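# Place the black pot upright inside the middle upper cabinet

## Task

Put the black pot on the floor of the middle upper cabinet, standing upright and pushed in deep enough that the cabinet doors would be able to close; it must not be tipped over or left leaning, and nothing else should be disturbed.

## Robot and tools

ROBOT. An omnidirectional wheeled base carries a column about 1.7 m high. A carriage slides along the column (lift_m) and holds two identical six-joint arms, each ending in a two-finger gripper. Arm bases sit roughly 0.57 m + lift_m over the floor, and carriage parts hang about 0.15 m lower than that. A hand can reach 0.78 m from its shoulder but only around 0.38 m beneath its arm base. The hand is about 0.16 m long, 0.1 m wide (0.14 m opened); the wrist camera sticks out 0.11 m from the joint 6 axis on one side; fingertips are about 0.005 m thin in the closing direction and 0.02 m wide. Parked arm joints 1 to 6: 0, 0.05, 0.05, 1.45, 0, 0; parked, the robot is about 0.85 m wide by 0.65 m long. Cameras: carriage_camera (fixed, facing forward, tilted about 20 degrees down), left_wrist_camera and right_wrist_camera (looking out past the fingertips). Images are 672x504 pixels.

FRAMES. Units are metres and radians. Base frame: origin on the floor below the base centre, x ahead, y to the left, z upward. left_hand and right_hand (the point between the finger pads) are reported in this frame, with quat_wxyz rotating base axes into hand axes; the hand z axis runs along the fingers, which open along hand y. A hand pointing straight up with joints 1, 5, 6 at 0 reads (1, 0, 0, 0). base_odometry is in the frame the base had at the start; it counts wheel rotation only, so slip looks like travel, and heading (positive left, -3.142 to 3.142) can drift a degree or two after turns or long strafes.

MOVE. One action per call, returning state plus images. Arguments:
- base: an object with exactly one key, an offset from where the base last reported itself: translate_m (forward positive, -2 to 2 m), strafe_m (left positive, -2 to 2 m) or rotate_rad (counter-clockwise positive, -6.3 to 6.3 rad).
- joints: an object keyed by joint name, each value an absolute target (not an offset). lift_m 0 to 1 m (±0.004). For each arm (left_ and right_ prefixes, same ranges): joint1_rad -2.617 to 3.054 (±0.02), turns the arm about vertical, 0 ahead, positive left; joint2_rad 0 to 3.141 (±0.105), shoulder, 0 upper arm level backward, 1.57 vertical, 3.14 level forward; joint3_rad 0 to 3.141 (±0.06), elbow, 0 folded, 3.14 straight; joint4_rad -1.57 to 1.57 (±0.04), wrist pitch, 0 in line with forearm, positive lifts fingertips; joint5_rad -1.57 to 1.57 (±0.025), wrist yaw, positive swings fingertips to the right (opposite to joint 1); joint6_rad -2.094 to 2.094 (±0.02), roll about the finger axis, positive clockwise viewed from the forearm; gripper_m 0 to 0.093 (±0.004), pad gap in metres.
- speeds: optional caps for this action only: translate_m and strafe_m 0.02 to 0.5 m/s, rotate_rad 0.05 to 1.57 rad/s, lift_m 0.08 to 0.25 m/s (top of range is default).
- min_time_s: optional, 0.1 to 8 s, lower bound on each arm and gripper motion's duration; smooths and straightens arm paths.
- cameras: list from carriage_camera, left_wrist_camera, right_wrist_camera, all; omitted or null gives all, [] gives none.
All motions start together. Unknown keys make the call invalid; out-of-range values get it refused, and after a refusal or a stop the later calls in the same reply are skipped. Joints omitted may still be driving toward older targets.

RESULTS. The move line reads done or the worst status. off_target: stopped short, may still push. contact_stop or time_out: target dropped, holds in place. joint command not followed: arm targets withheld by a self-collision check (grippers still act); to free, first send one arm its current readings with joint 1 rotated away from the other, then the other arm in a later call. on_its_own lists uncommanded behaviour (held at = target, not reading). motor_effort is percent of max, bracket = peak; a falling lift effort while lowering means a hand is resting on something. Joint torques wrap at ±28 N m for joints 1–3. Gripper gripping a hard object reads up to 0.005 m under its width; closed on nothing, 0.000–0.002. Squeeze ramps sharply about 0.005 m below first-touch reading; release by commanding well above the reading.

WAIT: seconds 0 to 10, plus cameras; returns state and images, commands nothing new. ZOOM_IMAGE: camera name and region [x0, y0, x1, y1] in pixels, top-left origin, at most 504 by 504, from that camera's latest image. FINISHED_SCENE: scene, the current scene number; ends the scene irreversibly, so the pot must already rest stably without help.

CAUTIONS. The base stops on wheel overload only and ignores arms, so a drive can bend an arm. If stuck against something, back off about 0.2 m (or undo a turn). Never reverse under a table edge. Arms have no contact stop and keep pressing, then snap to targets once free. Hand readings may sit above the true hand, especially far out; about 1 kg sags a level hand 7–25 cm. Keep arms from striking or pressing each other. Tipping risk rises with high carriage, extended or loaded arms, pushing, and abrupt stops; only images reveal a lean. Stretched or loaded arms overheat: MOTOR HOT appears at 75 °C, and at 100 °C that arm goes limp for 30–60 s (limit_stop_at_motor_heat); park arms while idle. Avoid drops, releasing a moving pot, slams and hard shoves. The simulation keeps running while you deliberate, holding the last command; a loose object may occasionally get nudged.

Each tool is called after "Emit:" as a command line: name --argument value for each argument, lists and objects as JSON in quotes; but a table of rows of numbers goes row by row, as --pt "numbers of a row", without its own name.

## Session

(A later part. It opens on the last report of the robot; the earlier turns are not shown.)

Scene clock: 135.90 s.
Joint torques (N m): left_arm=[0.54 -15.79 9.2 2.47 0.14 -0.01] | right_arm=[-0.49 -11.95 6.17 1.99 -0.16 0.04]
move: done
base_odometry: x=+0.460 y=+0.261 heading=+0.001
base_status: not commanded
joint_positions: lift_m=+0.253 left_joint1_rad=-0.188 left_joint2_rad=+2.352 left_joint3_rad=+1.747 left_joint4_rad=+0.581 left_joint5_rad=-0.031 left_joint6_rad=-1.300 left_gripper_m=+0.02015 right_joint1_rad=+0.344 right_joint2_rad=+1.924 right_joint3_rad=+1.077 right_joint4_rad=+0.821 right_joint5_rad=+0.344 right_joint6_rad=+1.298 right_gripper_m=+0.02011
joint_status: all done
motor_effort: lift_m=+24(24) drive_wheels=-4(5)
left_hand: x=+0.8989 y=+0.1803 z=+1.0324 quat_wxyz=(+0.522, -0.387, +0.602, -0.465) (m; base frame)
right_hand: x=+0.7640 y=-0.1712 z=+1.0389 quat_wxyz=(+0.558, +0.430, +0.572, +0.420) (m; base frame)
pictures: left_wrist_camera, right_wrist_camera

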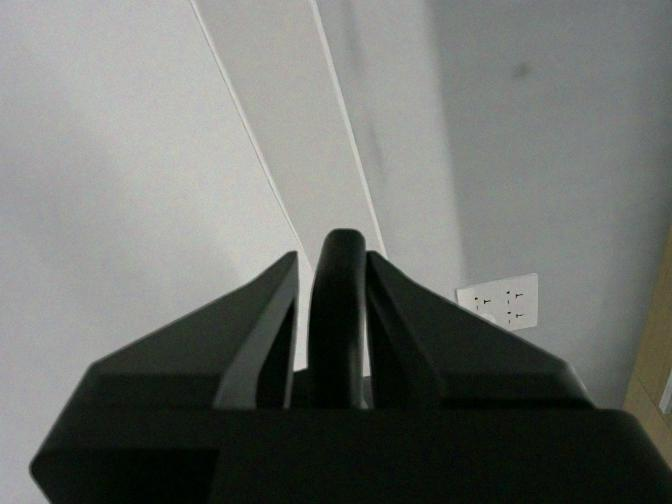

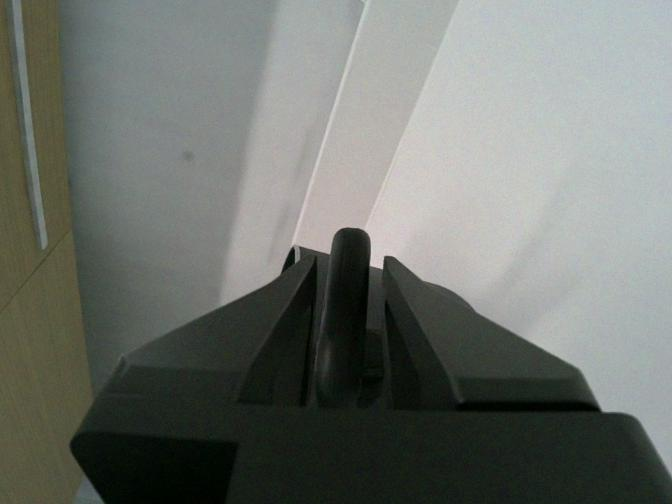

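Emit:
move --joints '{"left_gripper_m": 0.035, "right_gripper_m": 0.03}' --min_time_s 0.7 --cameras '[]'

Emit:
move --joints '{"left_joint1_rad": -0.168, "left_joint5_rad": -0.003, "left_joint2_rad": 2.356, "left_joint3_rad": 1.775, "left_joint4_rad": 0.586}' --min_time_s 1 --cameras '["left_wrist_camera", "right_wrist_camera"]'

Emit:
zoom_image --camera "left_wrist_camera" --region '[190, 150, 480, 420]'

Scene clock: 138.47 s.
Joint torques (N m): left_arm=[0.49 -15.79 9.21 2.47 0.13 -0.01] | right_arm=[-0.55 -11.92 6.09 1.95 -0.16 0.04]
move: done
base_odometry: x=+0.460 y=+0.261 heading=+0.001
base_status: not commanded
joint_positions: lift_m=+0.253 left_joint1_rad=-0.188 left_joint2_rad=+2.352 left_joint3_rad=+1.747 left_joint4_rad=+0.581 left_joint5_rad=-0.031 left_joint6_rad=-1.300 left_gripper_m=+0.03486 right_joint1_rad=+0.344 right_joint2_rad=+1.924 right_joint3_rad=+1.077 right_joint4_rad=+0.821 right_joint5_rad=+0.344 right_joint6_rad=+1.298 right_gripper_m=+0.02989
joint_status: all done
motor_effort: lift_m=+24(24) drive_wheels=-4(5)
left_hand: x=+0.8989 y=+0.1803 z=+1.0324 quat_wxyz=(+0.522, -0.387, +0.602, -0.465) (m; base frame)
right_hand: x=+0.7640 y=-0.1712 z=+1.0389 quat_wxyz=(+0.558, +0.430, +0.572, +0.420) (m; base frame)
pictures: none
No camera images: "cameras" was empty.

Scene clock: 139.77 s.
Joint torques (N m): left_arm=[0.47 -15.79 9.17 2.48 0.19 -0.01] | right_arm=[-0.55 -11.93 6.13 1.98 -0.19 0.04]
move: done
base_odometry: x=+0.460 y=+0.261 heading=+0.001
base_status: not commanded
joint_positions: lift_m=+0.253 left_joint1_rad=-0.173 left_joint2_rad=+2.352 left_joint3_rad=+1.747 left_joint4_rad=+0.581 left_joint5_rad=-0.016 left_joint6_rad=-1.300 left_gripper_m=+0.03486 right_joint1_rad=+0.344 right_joint2_rad=+1.924 right_joint3_rad=+1.077 right_joint4_rad=+0.821 right_joint5_rad=+0.344 right_joint6_rad=+1.298 right_gripper_m=+0.02989
joint_status: all done
motor_effort: lift_m=+24(24) drive_wheels=-4(5)
left_hand: x=+0.9002 y=+0.1876 z=+1.0323 quat_wxyz=(+0.521, -0.387, +0.602, -0.465) (m; base frame)
right_hand: x=+0.7640 y=-0.1712 z=+1.0389 quat_wxyz=(+0.558, +0.430, +0.572, +0.420) (m; base frame)
pictures: left_wrist_camera, right_wrist_camera

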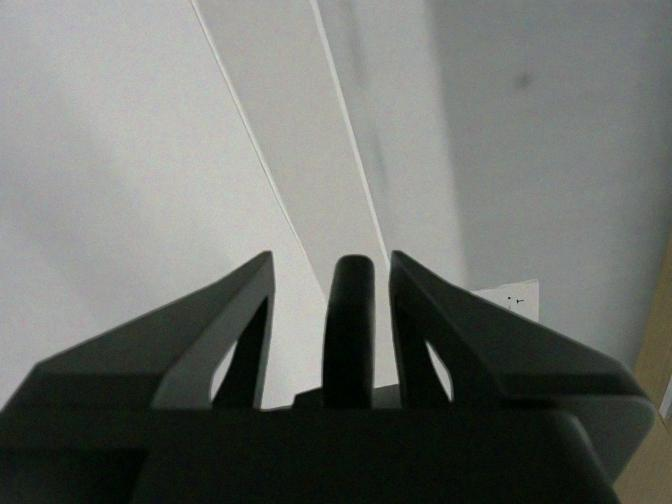

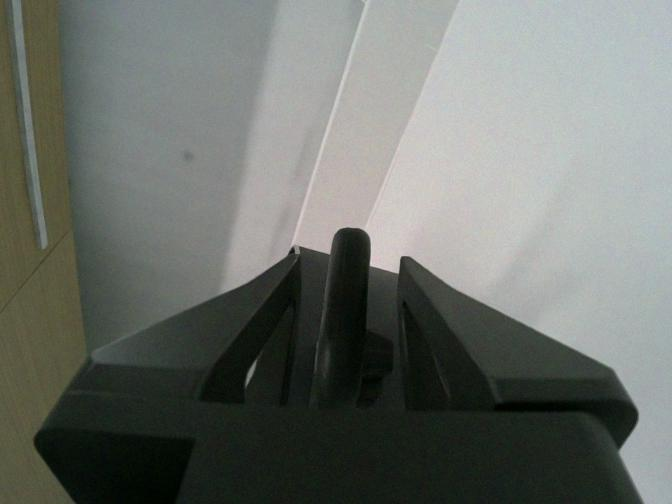

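Scaled by 1.738 from the camera's 672x504 image, which has a finer 960x720 frame.

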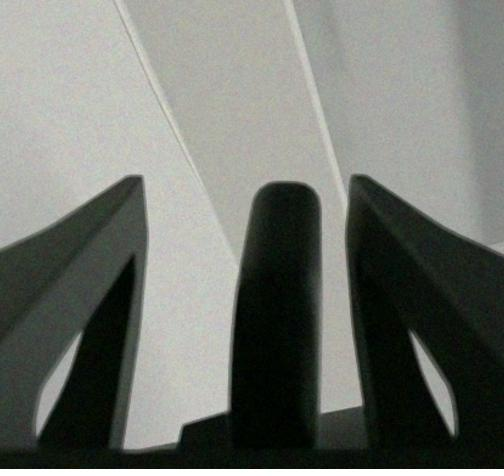

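Emit:
move --joints '{"left_joint2_rad": 2.346, "left_joint3_rad": 1.778}' --min_time_s 1 --cameras '["left_wrist_camera"]'

Emit:
zoom_image --camera "left_wrist_camera" --region '[190, 150, 480, 420]'

Scene clock: 142.30 s.
Joint torques (N m): left_arm=[0.42 -16.79 9.43 2.48 0.16 -0.01] | right_arm=[-0.62 -11.99 6.15 1.99 -0.16 0.04]
move: done
base_odometry: x=+0.460 y=+0.261 heading=+0.001
base_status: not commanded
joint_positions: lift_m=+0.253 left_joint1_rad=-0.173 left_joint2_rad=+2.352 left_joint3_rad=+1.747 left_joint4_rad=+0.581 left_joint5_rad=-0.015 left_joint6_rad=-1.300 left_gripper_m=+0.03486 right_joint1_rad=+0.344 right_joint2_rad=+1.924 right_joint3_rad=+1.077 right_joint4_rad=+0.821 right_joint5_rad=+0.344 right_joint6_rad=+1.298 right_gripper_m=+0.02989
joint_status: all done
motor_effort: lift_m=+24(24) drive_wheels=-4(5)
left_hand: x=+0.9002 y=+0.1874 z=+1.0323 quat_wxyz=(+0.521, -0.387, +0.602, -0.465) (m; base frame)
right_hand: x=+0.7640 y=-0.1712 z=+1.0389 quat_wxyz=(+0.558, +0.430, +0.572, +0.420) (m; base frame)
pictures: left_wrist_camera

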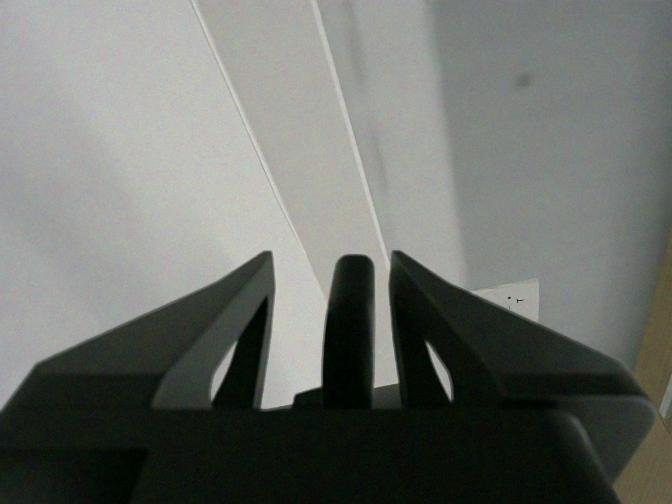

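Scaled by 1.738 from the camera's 672x504 image, which has a finer 960x720 frame.

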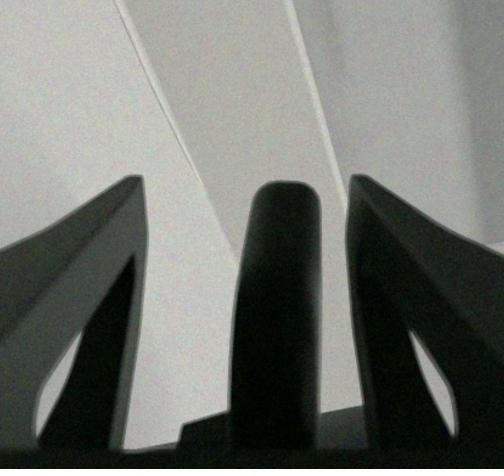

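Emit:
move --joints '{"left_joint2_rad": 2.336, "left_joint3_rad": 1.785}' --min_time_s 1 --cameras '["left_wrist_camera"]'

Emit:
zoom_image --camera "left_wrist_camera" --region '[190, 150, 480, 420]'

Scene clock: 144.07 s.
Joint torques (N m): left_arm=[0.42 -17.89 9.54 2.46 0.16 -0.01] | right_arm=[-0.59 -11.85 6.2 1.99 -0.16 0.06]
move: done
base_odometry: x=+0.460 y=+0.261 heading=+0.001
base_status: not commanded
joint_positions: lift_m=+0.253 left_joint1_rad=-0.173 left_joint2_rad=+2.352 left_joint3_rad=+1.754 left_joint4_rad=+0.581 left_joint5_rad=-0.015 left_joint6_rad=-1.300 left_gripper_m=+0.03486 right_joint1_rad=+0.344 right_joint2_rad=+1.924 right_joint3_rad=+1.077 right_joint4_rad=+0.821 right_joint5_rad=+0.344 right_joint6_rad=+1.298 right_gripper_m=+0.02989
joint_status: all done
motor_effort: lift_m=+24(24) drive_wheels=-4(6)
left_hand: x=+0.9008 y=+0.1873 z=+1.0355 quat_wxyz=(+0.523, -0.385, +0.600, -0.467) (m; base frame)
right_hand: x=+0.7640 y=-0.1712 z=+1.0389 quat_wxyz=(+0.558, +0.430, +0.572, +0.420) (m; base frame)
pictures: left_wrist_camera

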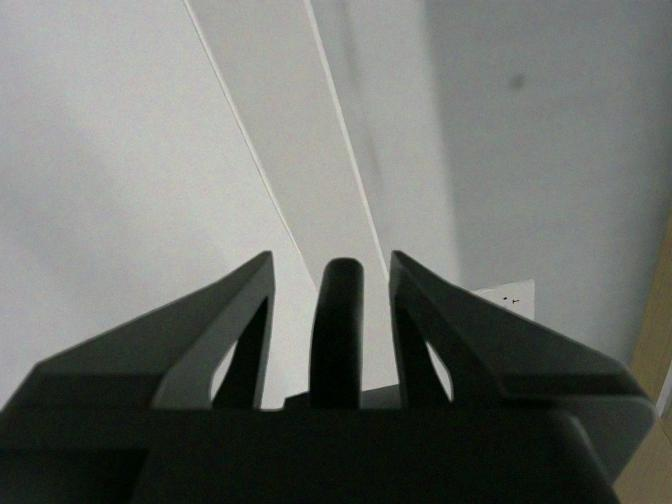

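Scaled by 1.738 from the camera's 672x504 image, which has a finer 960x720 frame.

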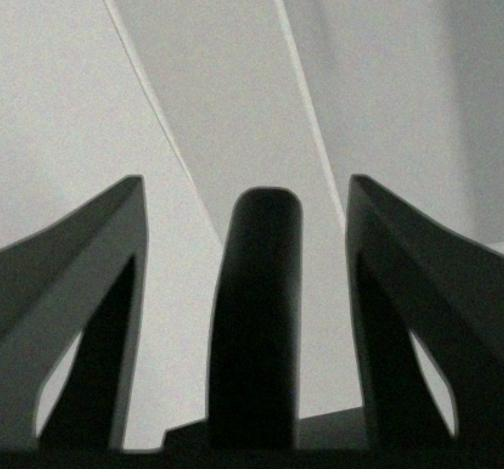

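Emit:
move --joints '{"left_gripper_m": 0.015, "right_gripper_m": 0.015}' --min_time_s 1.5 --cameras '[]'

Emit:
move --joints '{"left_gripper_m": 0.009, "right_gripper_m": 0.009}' --min_time_s 1.5

Emit:
zoom_image --camera "left_wrist_camera" --region '[190, 150, 480, 420]'

Emit:
zoom_image --camera "right_wrist_camera" --region '[200, 150, 490, 420]'

Scene clock: 147.03 s.
Joint torques (N m): left_arm=[0.54 -17.83 9.16 2.46 0.14 -0.01] | right_arm=[-0.54 -11.99 6.19 2 -0.12 0.04]
move: done
base_odometry: x=+0.460 y=+0.261 heading=+0.001
base_status: not commanded
joint_positions: lift_m=+0.253 left_joint1_rad=-0.173 left_joint2_rad=+2.352 left_joint3_rad=+1.757 left_joint4_rad=+0.581 left_joint5_rad=-0.015 left_joint6_rad=-1.300 left_gripper_m=+0.01515 right_joint1_rad=+0.344 right_joint2_rad=+1.924 right_joint3_rad=+1.077 right_joint4_rad=+0.821 right_joint5_rad=+0.344 right_joint6_rad=+1.298 right_gripper_m=+0.01511
joint_status: all done
motor_effort: lift_m=+24(24) drive_wheels=-4(5)
left_hand: x=+0.9011 y=+0.1871 z=+1.0371 quat_wxyz=(+0.523, -0.385, +0.599, -0.468) (m; base frame)
right_hand: x=+0.7640 y=-0.1712 z=+1.0389 quat_wxyz=(+0.558, +0.430, +0.572, +0.420) (m; base frame)
pictures: none
No camera images: "cameras" was empty.

Scene clock: 148.83 s.
Joint torques (N m): left_arm=[0.4 -17.89 9.07 2.42 0.11 0.01] | right_arm=[-0.62 -11.86 6.17 1.97 -0.17 -0.39]
move: done
base_odometry: x=+0.460 y=+0.261 heading=+0.001
base_status: not commanded
joint_positions: lift_m=+0.253 left_joint1_rad=-0.173 left_joint2_rad=+2.352 left_joint3_rad=+1.758 left_joint4_rad=+0.585 left_joint5_rad=-0.011 left_joint6_rad=-1.301 left_gripper_m=+0.01109 right_joint1_rad=+0.344 right_joint2_rad=+1.924 right_joint3_rad=+1.077 right_joint4_rad=+0.822 right_joint5_rad=+0.343 right_joint6_rad=+1.336 right_gripper_m=+0.01107
joint_status: all done
motor_effort: lift_m=+24(24) drive_wheels=-5(6)
left_hand: x=+0.9011 y=+0.1865 z=+1.0387 quat_wxyz=(+0.524, -0.383, +0.598, -0.470) (m; base frame)
right_hand: x=+0.7640 y=-0.1710 z=+1.0392 quat_wxyz=(+0.550, +0.440, +0.563, +0.431) (m; base frame)
pictures: carriage_camera, left_wrist_camera, right_wrist_camera

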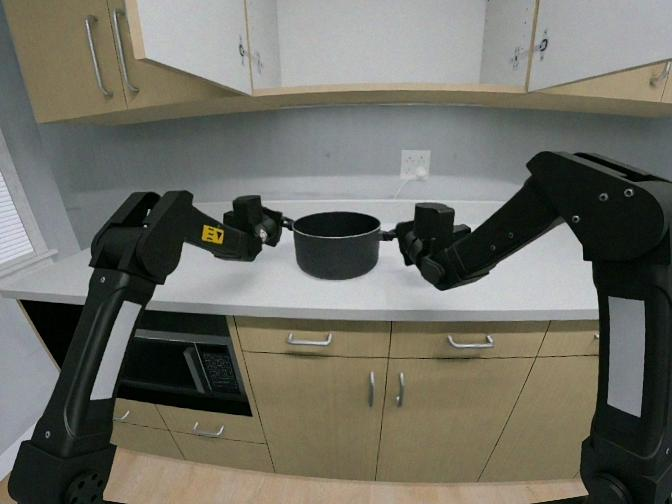

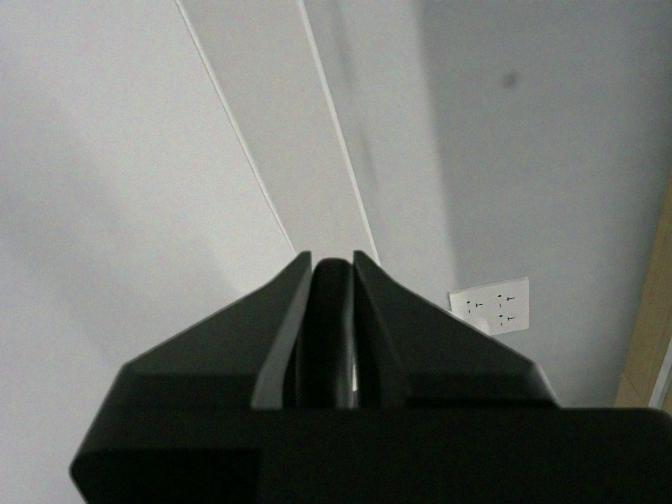

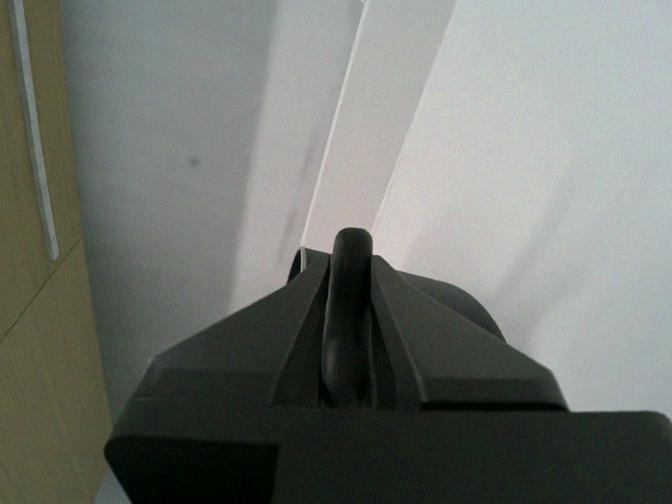

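Scaled by 1.738 from the camera's 672x504 image, which has a finer 960x720 frame.

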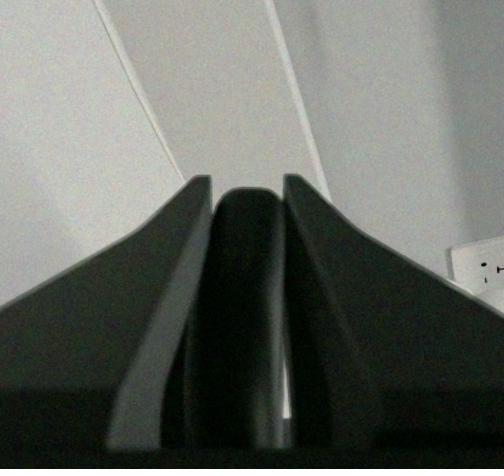

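Scaled by 1.738 from the camera's 672x504 image, which has a finer 960x720 frame.

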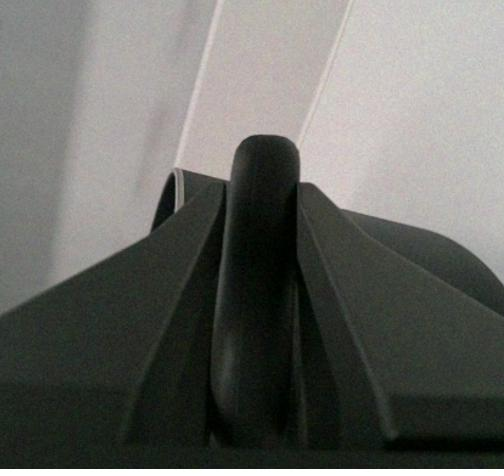

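Emit:
move --joints '{"left_gripper_m": 0.004, "right_gripper_m": 0.004}' --min_time_s 1 --cameras '[]'

Emit:
move --joints '{"lift_m": 0.32}' --speeds '{"lift_m": 0.08}'

Scene clock: 150.60 s.
Joint torques (N m): left_arm=[0.47 -17.85 9.09 2.42 0.11 0.01] | right_arm=[-0.57 -11.9 6.17 1.98 -0.15 -0.39]
move: off_target
base_odometry: x=+0.460 y=+0.261 heading=+0.001
base_status: not commanded
joint_positions: lift_m=+0.253 left_joint1_rad=-0.173 left_joint2_rad=+2.352 left_joint3_rad=+1.758 left_joint4_rad=+0.585 left_joint5_rad=-0.011 left_joint6_rad=-1.301 left_gripper_m=+0.01109 right_joint1_rad=+0.344 right_joint2_rad=+1.924 right_joint3_rad=+1.077 right_joint4_rad=+0.822 right_joint5_rad=+0.343 right_joint6_rad=+1.336 right_gripper_m=+0.01107
joint_status: left_gripper_m off_target (ended at +0.01108, target +0.00400); right_gripper_m off_target (ended at +0.01107, target +0.00400)
motor_effort: lift_m=+24(24) drive_wheels=-4(5)
left_hand: x=+0.9011 y=+0.1865 z=+1.0387 quat_wxyz=(+0.524, -0.383, +0.598, -0.470) (m; base frame)
right_hand: x=+0.7640 y=-0.1710 z=+1.0392 quat_wxyz=(+0.550, +0.440, +0.563, +0.431) (m; base frame)
pictures: none
No camera images: "cameras" was empty.

Scene clock: 151.93 s.
Joint torques (N m): left_arm=[0.42 -21.76 8.98 3.53 0.01 -0.11] | right_arm=[-0.38 -13.67 6.98 3.5 0.04 -0.92]
move: done
base_odometry: x=+0.460 y=+0.261 heading=+0.001
base_status: not commanded
joint_positions: lift_m=+0.320 left_joint1_rad=-0.173 left_joint2_rad=+2.389 left_joint3_rad=+1.758 left_joint4_rad=+0.486 left_joint5_rad=-0.002 left_joint6_rad=-1.292 left_gripper_m=+0.01107 right_joint1_rad=+0.342 right_joint2_rad=+1.940 right_joint3_rad=+1.065 right_joint4_rad=+0.683 right_joint5_rad=+0.330 right_joint6_rad=+1.384 right_gripper_m=+0.01096
joint_status: all done
motor_effort: lift_m=+25(28) drive_wheels=+0(5)
left_hand: x=+0.9017 y=+0.1849 z=+1.0566 quat_wxyz=(+0.487, -0.402, +0.641, -0.437) (m; base frame)
right_hand: x=+0.7601 y=-0.1714 z=+1.0586 quat_wxyz=(+0.504, +0.470, +0.608, +0.394) (m; base frame)
pictures: carriage_camera, left_wrist_camera, right_wrist_camera

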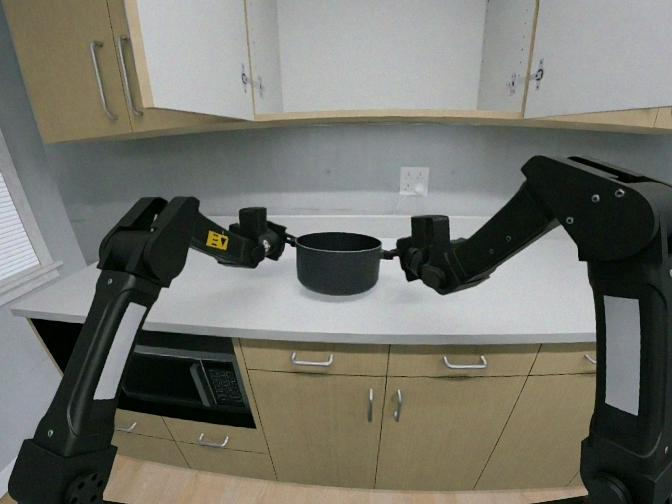

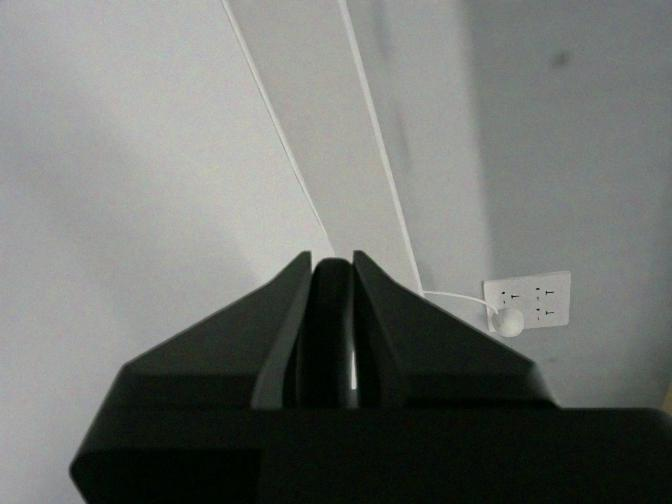

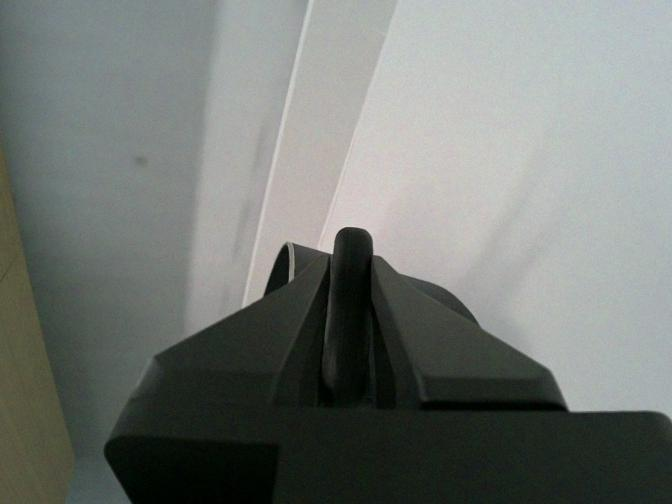

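Emit:
move --joints '{"lift_m": 0.38}' --speeds '{"lift_m": 0.08}' --cameras '["carriage_camera"]'

Emit:
zoom_image --camera "carriage_camera" --region '[240, 220, 440, 340]'

Scene clock: 154.07 s.
Joint torques (N m): left_arm=[0.43 -22.17 9.48 3.57 0 -0.11] | right_arm=[-0.46 -14.13 7.23 3.54 0.06 -0.95]
move: done
base_odometry: x=+0.460 y=+0.261 heading=+0.001
base_status: not commanded
joint_positions: lift_m=+0.380 left_joint1_rad=-0.173 left_joint2_rad=+2.393 left_joint3_rad=+1.754 left_joint4_rad=+0.485 left_joint5_rad=-0.002 left_joint6_rad=-1.291 left_gripper_m=+0.01107 right_joint1_rad=+0.342 right_joint2_rad=+1.944 right_joint3_rad=+1.063 right_joint4_rad=+0.678 right_joint5_rad=+0.328 right_joint6_rad=+1.387 right_gripper_m=+0.01095
joint_status: all done
motor_effort: lift_m=+25(29) drive_wheels=+1(5)
left_hand: x=+0.9013 y=+0.1849 z=+1.1114 quat_wxyz=(+0.484, -0.403, +0.644, -0.434) (m; base frame)
right_hand: x=+0.7597 y=-0.1711 z=+1.1144 quat_wxyz=(+0.501, +0.471, +0.611, +0.392) (m; base frame)
pictures: carriage_camera

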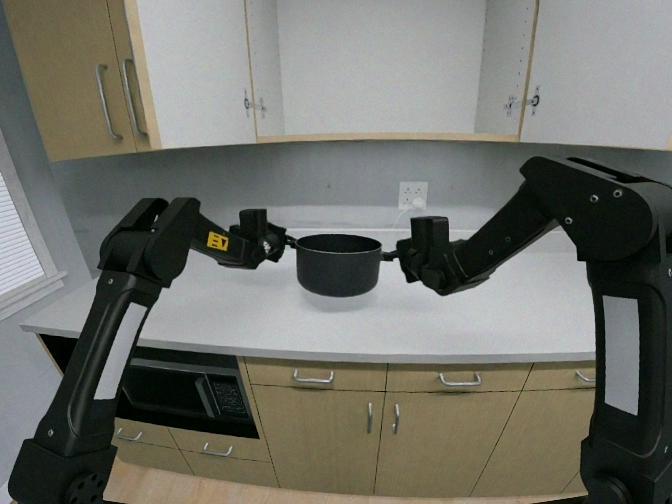

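Scaled by 2.520 from the camera's 672x504 image, which has a finer 960x720 frame.

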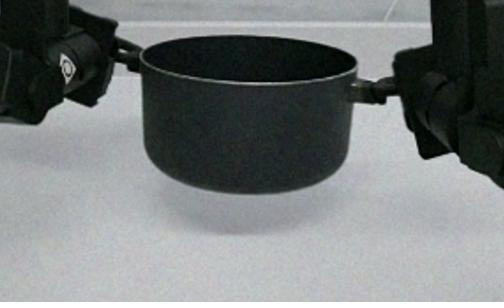

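Emit:
move --base '{"translate_m": -0.45}' --joints '{"lift_m": 0.45}' --speeds '{"translate_m": 0.2, "lift_m": 0.08}' --cameras '["carriage_camera"]'

Emit:
move --base '{"strafe_m": -0.15}' --speeds '{"strafe_m": 0.15}' --cameras '["carriage_camera"]'

Scene clock: 160.03 s.
Joint torques (N m): left_arm=[0.42 -22.6 9.39 3.54 0.02 -0.11] | right_arm=[-0.34 -14.53 7.1 3.57 0.12 -0.98]
move: done
base_odometry: x=+0.010 y=+0.260 heading=+0.001
base_status: done
joint_positions: lift_m=+0.450 left_joint1_rad=-0.173 left_joint2_rad=+2.397 left_joint3_rad=+1.754 left_joint4_rad=+0.486 left_joint5_rad=-0.001 left_joint6_rad=-1.291 left_gripper_m=+0.01107 right_joint1_rad=+0.341 right_joint2_rad=+1.948 right_joint3_rad=+1.063 right_joint4_rad=+0.677 right_joint5_rad=+0.325 right_joint6_rad=+1.388 right_gripper_m=+0.01095
joint_status: all done
motor_effort: lift_m=+25(30) drive_wheels=-4(13)
left_hand: x=+0.9015 y=+0.1847 z=+1.1789 quat_wxyz=(+0.483, -0.403, +0.645, -0.434) (m; base frame)
right_hand: x=+0.7599 y=-0.1712 z=+1.1819 quat_wxyz=(+0.499, +0.471, +0.613, +0.391) (m; base frame)
pictures: carriage_camera

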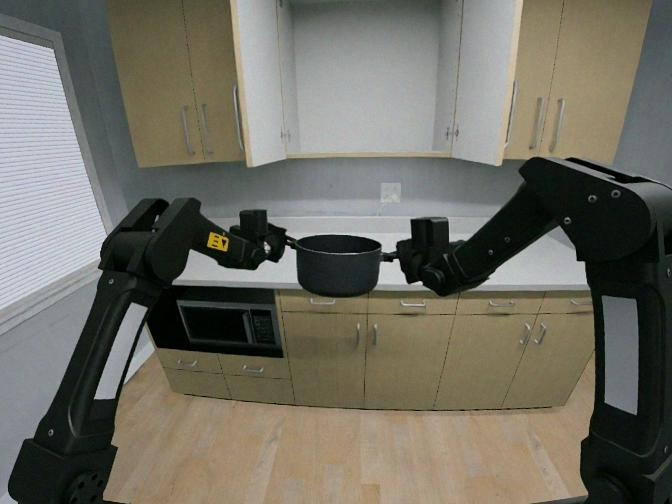

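Scene clock: 162.00 s.
Joint torques (N m): left_arm=[0.57 -22.63 9.35 3.56 -0.01 -0.14] | right_arm=[-0.16 -14.57 7.2 3.58 0.15 -0.96]
move: done
base_odometry: x=+0.010 y=+0.110 heading=+0.001
base_status: done
joint_positions: lift_m=+0.450 left_joint1_rad=-0.175 left_joint2_rad=+2.397 left_joint3_rad=+1.754 left_joint4_rad=+0.486 left_joint5_rad=+0.000 left_joint6_rad=-1.289 left_gripper_m=+0.01107 right_joint1_rad=+0.338 right_joint2_rad=+1.948 right_joint3_rad=+1.063 right_joint4_rad=+0.676 right_joint5_rad=+0.324 right_joint6_rad=+1.388 right_gripper_m=+0.01095
joint_status: not commanded
motor_effort: lift_m=+25(25) drive_wheels=-4(7)
left_hand: x=+0.9013 y=+0.1834 z=+1.1788 quat_wxyz=(+0.483, -0.402, +0.646, -0.434) (m; base frame)
right_hand: x=+0.7602 y=-0.1722 z=+1.1817 quat_wxyz=(+0.499, +0.472, +0.613, +0.390) (m; base frame)
pictures: carriage_camera

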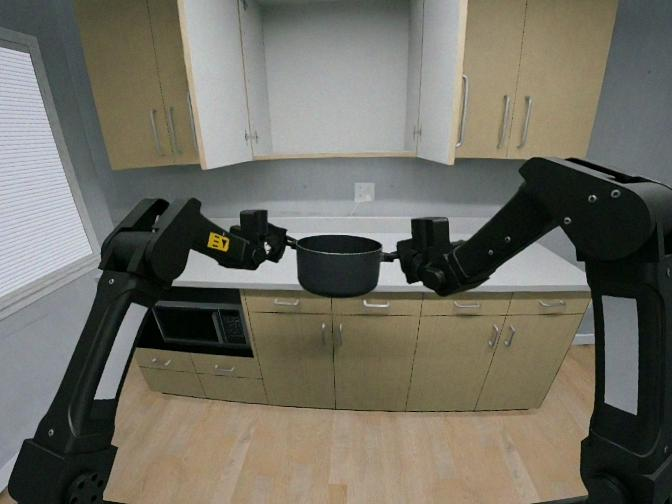

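Emit:
move --joints '{"lift_m": 0.85}' --speeds '{"lift_m": 0.15}' --cameras '["carriage_camera"]'

Emit:
zoom_image --camera "carriage_camera" --region '[140, 130, 500, 370]'

Scene clock: 165.97 s.
Joint torques (N m): left_arm=[0.57 -23.19 9.63 3.52 -0.01 -0.14] | right_arm=[-0.25 -14.78 7.47 3.57 0.14 -0.99]
move: done
base_odometry: x=+0.010 y=+0.110 heading=+0.001
base_status: not commanded
joint_positions: lift_m=+0.850 left_joint1_rad=-0.175 left_joint2_rad=+2.402 left_joint3_rad=+1.751 left_joint4_rad=+0.488 left_joint5_rad=+0.000 left_joint6_rad=-1.289 left_gripper_m=+0.01107 right_joint1_rad=+0.338 right_joint2_rad=+1.951 right_joint3_rad=+1.058 right_joint4_rad=+0.676 right_joint5_rad=+0.323 right_joint6_rad=+1.391 right_gripper_m=+0.01095
joint_status: all done
motor_effort: lift_m=+24(29) drive_wheels=-4(5)
left_hand: x=+0.9011 y=+0.1835 z=+1.5744 quat_wxyz=(+0.481, -0.403, +0.647, -0.432) (m; base frame)
right_hand: x=+0.7593 y=-0.1724 z=+1.5781 quat_wxyz=(+0.496, +0.474, +0.615, +0.389) (m; base frame)
pictures: carriage_camera

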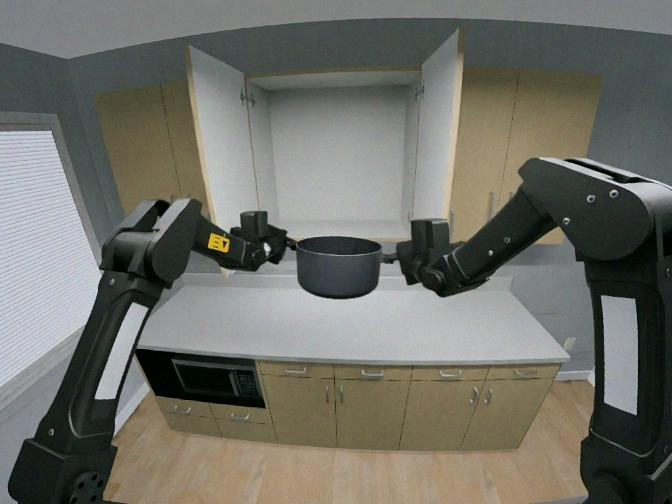

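Scaled by 1.400 from the camera's 672x504 image, which has a finer 960x720 frame.

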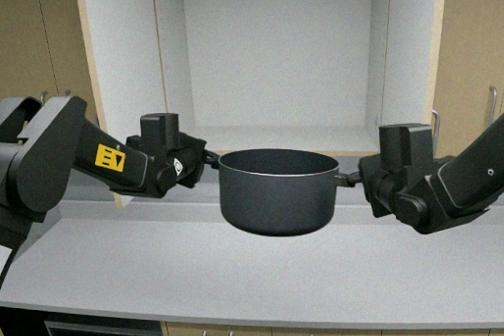

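Emit:
move --joints '{"left_joint4_rad": 0.741, "right_joint4_rad": 1.016, "lift_m": 0.83}' --min_time_s 2 --speeds '{"lift_m": 0.08}' --cameras '["carriage_camera"]'

Emit:
zoom_image --camera "carriage_camera" --region '[140, 130, 500, 370]'

Scene clock: 170.20 s.
Joint torques (N m): left_arm=[0.59 -23.19 9.66 3.92 0.01 0.02] | right_arm=[-0.09 -14.89 7.57 4.23 0 -0.6]
move: off_target
base_odometry: x=+0.010 y=+0.110 heading=+0.001
base_status: not commanded
joint_positions: lift_m=+0.830 left_joint1_rad=-0.175 left_joint2_rad=+2.403 left_joint3_rad=+1.751 left_joint4_rad=+0.607 left_joint5_rad=-0.002 left_joint6_rad=-1.303 left_gripper_m=+0.01089 right_joint1_rad=+0.338 right_joint2_rad=+1.952 right_joint3_rad=+1.058 right_joint4_rad=+0.809 right_joint5_rad=+0.331 right_joint6_rad=+1.355 right_gripper_m=+0.01092
joint_status: left_joint4_rad off_target (ended at +0.607, target +0.741); right_joint4_rad off_target (ended at +0.809, target +1.016); the others done
motor_effort: lift_m=+23(24) drive_wheels=-3(5)
left_hand: x=+0.9042 y=+0.1833 z=+1.5836 quat_wxyz=(+0.511, -0.387, +0.610, -0.465) (m; base frame)
right_hand: x=+0.7639 y=-0.1722 z=+1.5892 quat_wxyz=(+0.533, +0.451, +0.580, +0.420) (m; base frame)
pictures: carriage_camera

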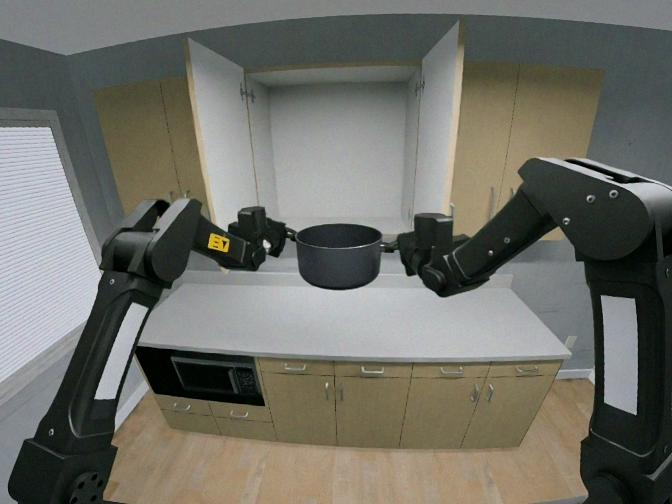

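Scaled by 1.400 from the camera's 672x504 image, which has a finer 960x720 frame.

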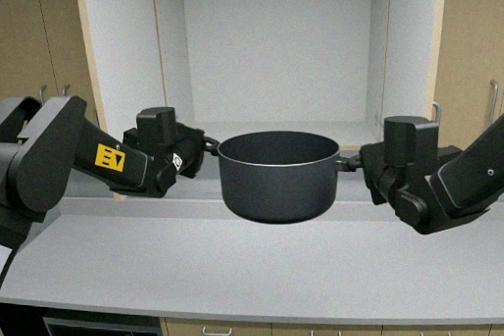

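Emit:
move --base '{"translate_m": 0.36}' --joints '{"left_joint4_rad": 0.79, "right_joint4_rad": 1.096, "lift_m": 0.82}' --min_time_s 2 --speeds '{"translate_m": 0.15, "lift_m": 0.08}' --cameras '["carriage_camera"]'

Emit:
zoom_image --camera "carriage_camera" --region '[140, 130, 500, 370]'

Scene clock: 175.73 s.
Joint torques (N m): left_arm=[0.59 -23.2 9.59 3.87 0.03 0.08] | right_arm=[-0.16 -15.3 7.91 4.26 -0.06 -0.44]
move: off_target
base_odometry: x=+0.370 y=+0.110 heading=+0.000
base_status: done
joint_positions: lift_m=+0.820 left_joint1_rad=-0.175 left_joint2_rad=+2.403 left_joint3_rad=+1.751 left_joint4_rad=+0.660 left_joint5_rad=-0.002 left_joint6_rad=-1.309 left_gripper_m=+0.01082 right_joint1_rad=+0.338 right_joint2_rad=+1.957 right_joint3_rad=+1.052 right_joint4_rad=+0.882 right_joint5_rad=+0.334 right_joint6_rad=+1.340 right_gripper_m=+0.01086
joint_status: left_joint4_rad off_target (ended at +0.660, target +0.790); right_joint4_rad off_target (ended at +0.882, target +1.096); the others done
motor_effort: lift_m=+22(23) drive_wheels=-6(11)
left_hand: x=+0.9044 y=+0.1834 z=+1.5867 quat_wxyz=(+0.524, -0.379, +0.593, -0.479) (m; base frame)
right_hand: x=+0.7642 y=-0.1727 z=+1.5913 quat_wxyz=(+0.549, +0.441, +0.563, +0.433) (m; base frame)
pictures: carriage_camera

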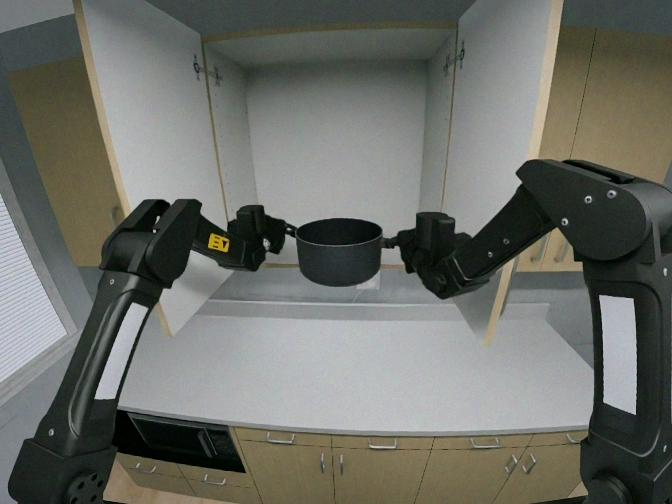

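Scaled by 1.400 from the camera's 672x504 image, which has a finer 960x720 frame.

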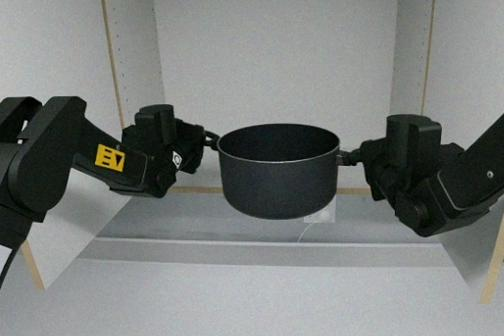

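Emit:
move --base '{"translate_m": 0.2}' --speeds '{"translate_m": 0.12}' --cameras '["carriage_camera", "left_wrist_camera", "right_wrist_camera"]'

Emit:
zoom_image --camera "carriage_camera" --region '[140, 130, 500, 370]'

Scene clock: 179.70 s.
Joint torques (N m): left_arm=[0.57 -23.15 9.63 3.83 0.04 0.1] | right_arm=[-0.12 -15.49 7.94 4.24 -0.1 -0.43]
move: done
MOTOR HOT: joint 2 (shoulder) of the left arm reports 76 °C; the controller stops that arm at 100 °C. To cool a motor, set the load down, stop pushing, or move to a pose that needs little force.
base_odometry: x=+0.570 y=+0.110 heading=-0.001
base_status: done
joint_positions: lift_m=+0.820 left_joint1_rad=-0.175 left_joint2_rad=+2.403 left_joint3_rad=+1.751 left_joint4_rad=+0.662 left_joint5_rad=-0.002 left_joint6_rad=-1.309 left_gripper_m=+0.01081 right_joint1_rad=+0.338 right_joint2_rad=+1.957 right_joint3_rad=+1.052 right_joint4_rad=+0.885 right_joint5_rad=+0.336 right_joint6_rad=+1.339 right_gripper_m=+0.01085
joint_status: not commanded
motor_effort: lift_m=+22(22) drive_wheels=-5(9)
left_hand: x=+0.9044 y=+0.1834 z=+1.5872 quat_wxyz=(+0.525, -0.379, +0.593, -0.480) (m; base frame)
right_hand: x=+0.7642 y=-0.1730 z=+1.5920 quat_wxyz=(+0.550, +0.440, +0.562, +0.433) (m; base frame)
pictures: carriage_camera, left_wrist_camera, right_wrist_camera

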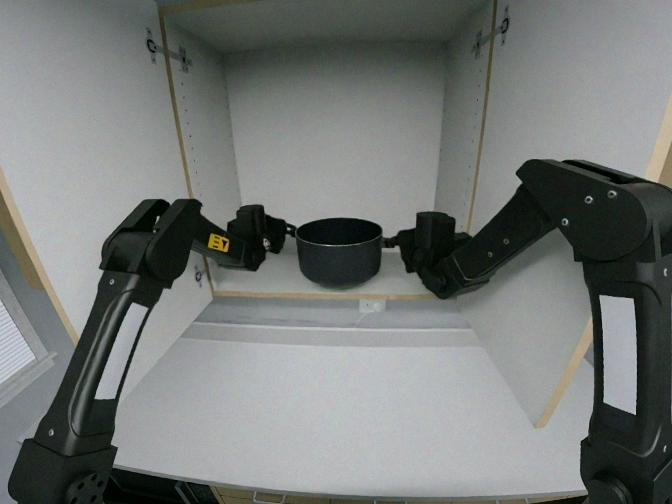

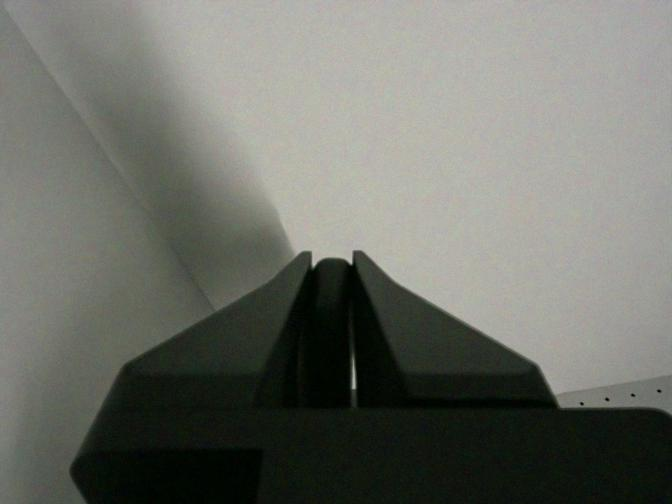

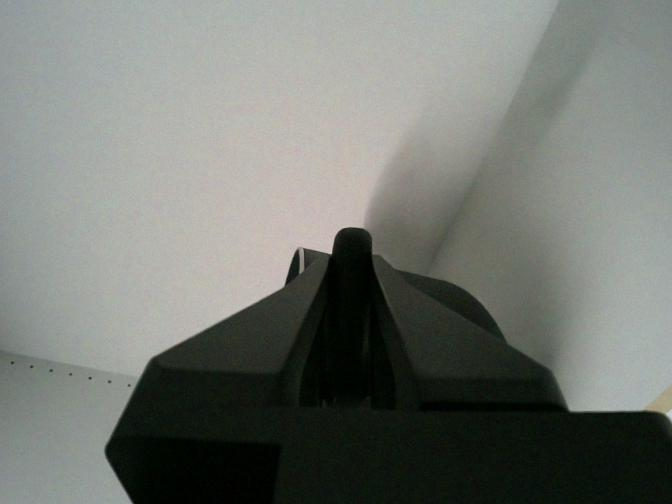

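Scaled by 1.400 from the camera's 672x504 image, which has a finer 960x720 frame.

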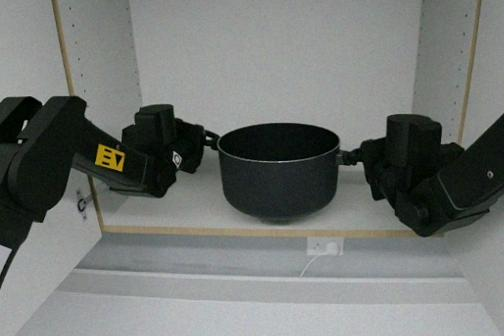

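Emit:
move --base '{"translate_m": 0.08}' --speeds '{"translate_m": 0.08}' --cameras '["carriage_camera"]'

Emit:
zoom_image --camera "carriage_camera" --region '[140, 160, 500, 400]'

Scene clock: 182.07 s.
Joint torques (N m): left_arm=[0.55 -23.24 9.55 3.82 0.03 0.1] | right_arm=[-0.05 -15.34 7.76 4.23 -0.09 -0.41]
move: done
MOTOR HOT: still on. Joint 2 (shoulder) of the left arm reports 77 °C.
base_odometry: x=+0.650 y=+0.110 heading=-0.001
base_status: done
joint_positions: lift_m=+0.820 left_joint1_rad=-0.175 left_joint2_rad=+2.403 left_joint3_rad=+1.751 left_joint4_rad=+0.664 left_joint5_rad=-0.002 left_joint6_rad=-1.310 left_gripper_m=+0.01081 right_joint1_rad=+0.338 right_joint2_rad=+1.957 right_joint3_rad=+1.052 right_joint4_rad=+0.887 right_joint5_rad=+0.337 right_joint6_rad=+1.339 right_gripper_m=+0.01084
joint_status: not commanded
motor_effort: lift_m=+22(22) drive_wheels=-5(10)
left_hand: x=+0.9044 y=+0.1834 z=+1.5876 quat_wxyz=(+0.525, -0.378, +0.592, -0.480) (m; base frame)
right_hand: x=+0.7642 y=-0.1730 z=+1.5924 quat_wxyz=(+0.551, +0.440, +0.561, +0.434) (m; base frame)
pictures: carriage_camera

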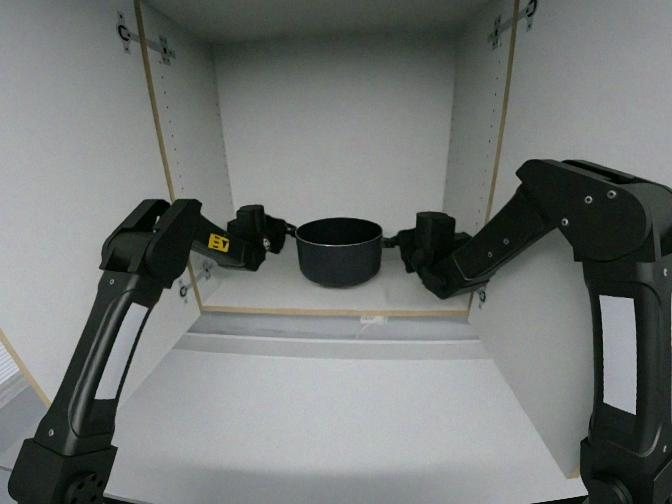

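Scaled by 1.400 from the camera's 672x504 image, which has a finer 960x720 frame.

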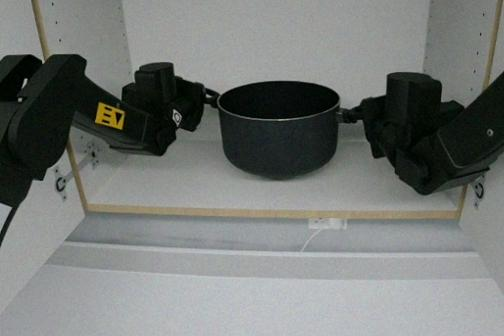

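Emit:
move --joints '{"left_joint1_rad": -0.157, "left_joint2_rad": 2.552, "left_joint3_rad": 2.195, "left_joint4_rad": 0.595, "left_joint5_rad": 0.008, "right_joint1_rad": 0.299, "right_joint2_rad": 2.059, "right_joint3_rad": 1.313, "right_joint4_rad": 1.009, "right_joint5_rad": 0.291}' --min_time_s 2 --cameras '["carriage_camera"]'

Emit:
zoom_image --camera "carriage_camera" --region '[140, 160, 500, 400]'

Scene clock: 186.40 s.
Joint torques (N m): left_arm=[0.73 -22.6 13.46 3.66 0 0.04] | right_arm=[-0.32 -15.79 11.6 3.87 -0.2 -0.41]
move: off_target
MOTOR HOT: still on. Joint 2 (shoulder) of the left arm reports 80 °C.
base_odometry: x=+0.650 y=+0.110 heading=-0.001
base_status: not commanded
joint_positions: lift_m=+0.820 left_joint1_rad=-0.165 left_joint2_rad=+2.598 left_joint3_rad=+2.124 left_joint4_rad=+0.485 left_joint5_rad=+0.011 left_joint6_rad=-1.305 left_gripper_m=+0.01081 right_joint1_rad=+0.302 right_joint2_rad=+2.094 right_joint3_rad=+1.237 right_joint4_rad=+0.833 right_joint5_rad=+0.312 right_joint6_rad=+1.339 right_gripper_m=+0.01084
joint_status: left_joint3_rad off_target (ended at +2.124, target +2.195); left_joint4_rad off_target (ended at +0.484, target +0.595); right_joint3_rad off_target (ended at +1.237, target +1.313); right_joint4_rad off_target (ended at +0.833, target +1.009); the others done
motor_effort: lift_m=+22(22) drive_wheels=-6(7)
left_hand: x=+0.9495 y=+0.1804 z=+1.5885 quat_wxyz=(+0.525, -0.376, +0.594, -0.480) (m; base frame)
right_hand: x=+0.8066 y=-0.1767 z=+1.5851 quat_wxyz=(+0.552, +0.444, +0.560, +0.429) (m; base frame)
pictures: carriage_camera

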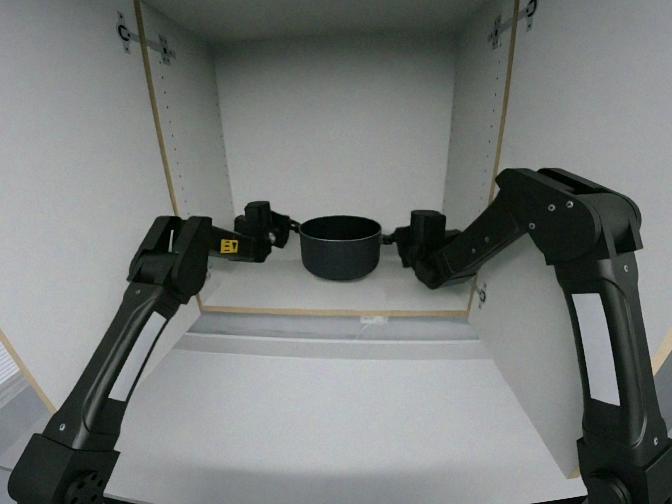

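Scaled by 1.400 from the camera's 672x504 image, which has a finer 960x720 frame.

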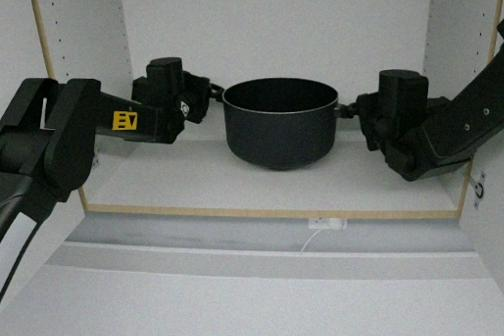

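Emit:
move --joints '{"lift_m": 0.77}' --speeds '{"lift_m": 0.08}' --cameras '["carriage_camera"]'

Emit:
zoom_image --camera "carriage_camera" --region '[140, 160, 500, 400]'

Scene clock: 188.57 s.
Joint torques (N m): left_arm=[0.61 -23.9 12.46 3.82 -0.01 0.04] | right_arm=[-0.34 -16.84 11.06 4.02 -0.2 -0.42]
move: done
MOTOR HOT: still on. Joint 2 (shoulder) of the left arm reports 83 °C.
base_odometry: x=+0.650 y=+0.110 heading=-0.001
base_status: not commanded
joint_positions: lift_m=+0.770 left_joint1_rad=-0.164 left_joint2_rad=+2.609 left_joint3_rad=+2.133 left_joint4_rad=+0.470 left_joint5_rad=+0.011 left_joint6_rad=-1.305 left_gripper_m=+0.01081 right_joint1_rad=+0.302 right_joint2_rad=+2.102 right_joint3_rad=+1.245 right_joint4_rad=+0.820 right_joint5_rad=+0.310 right_joint6_rad=+1.340 right_gripper_m=+0.01084
joint_status: all done
motor_effort: lift_m=+22(22) drive_wheels=-5(7)
left_hand: x=+0.9510 y=+0.1807 z=+1.5315 quat_wxyz=(+0.521, -0.379, +0.599, -0.476) (m; base frame)
right_hand: x=+0.8083 y=-0.1761 z=+1.5303 quat_wxyz=(+0.548, +0.446, +0.565, +0.426) (m; base frame)
pictures: carriage_camera

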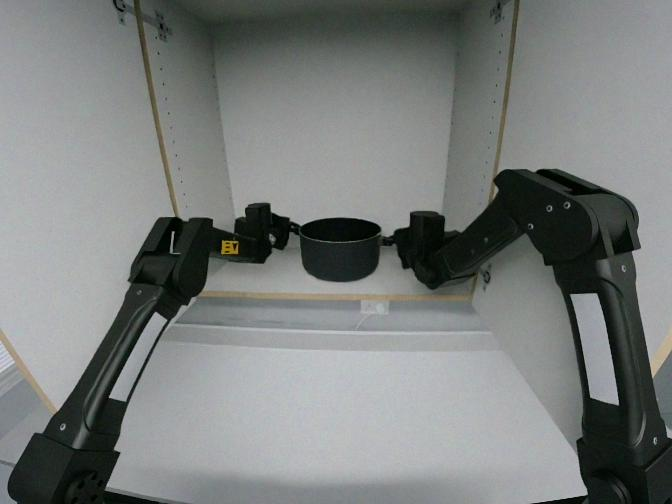

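Scaled by 1.400 from the camera's 672x504 image, which has a finer 960x720 frame.

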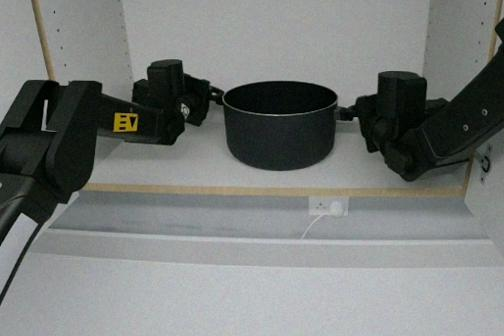

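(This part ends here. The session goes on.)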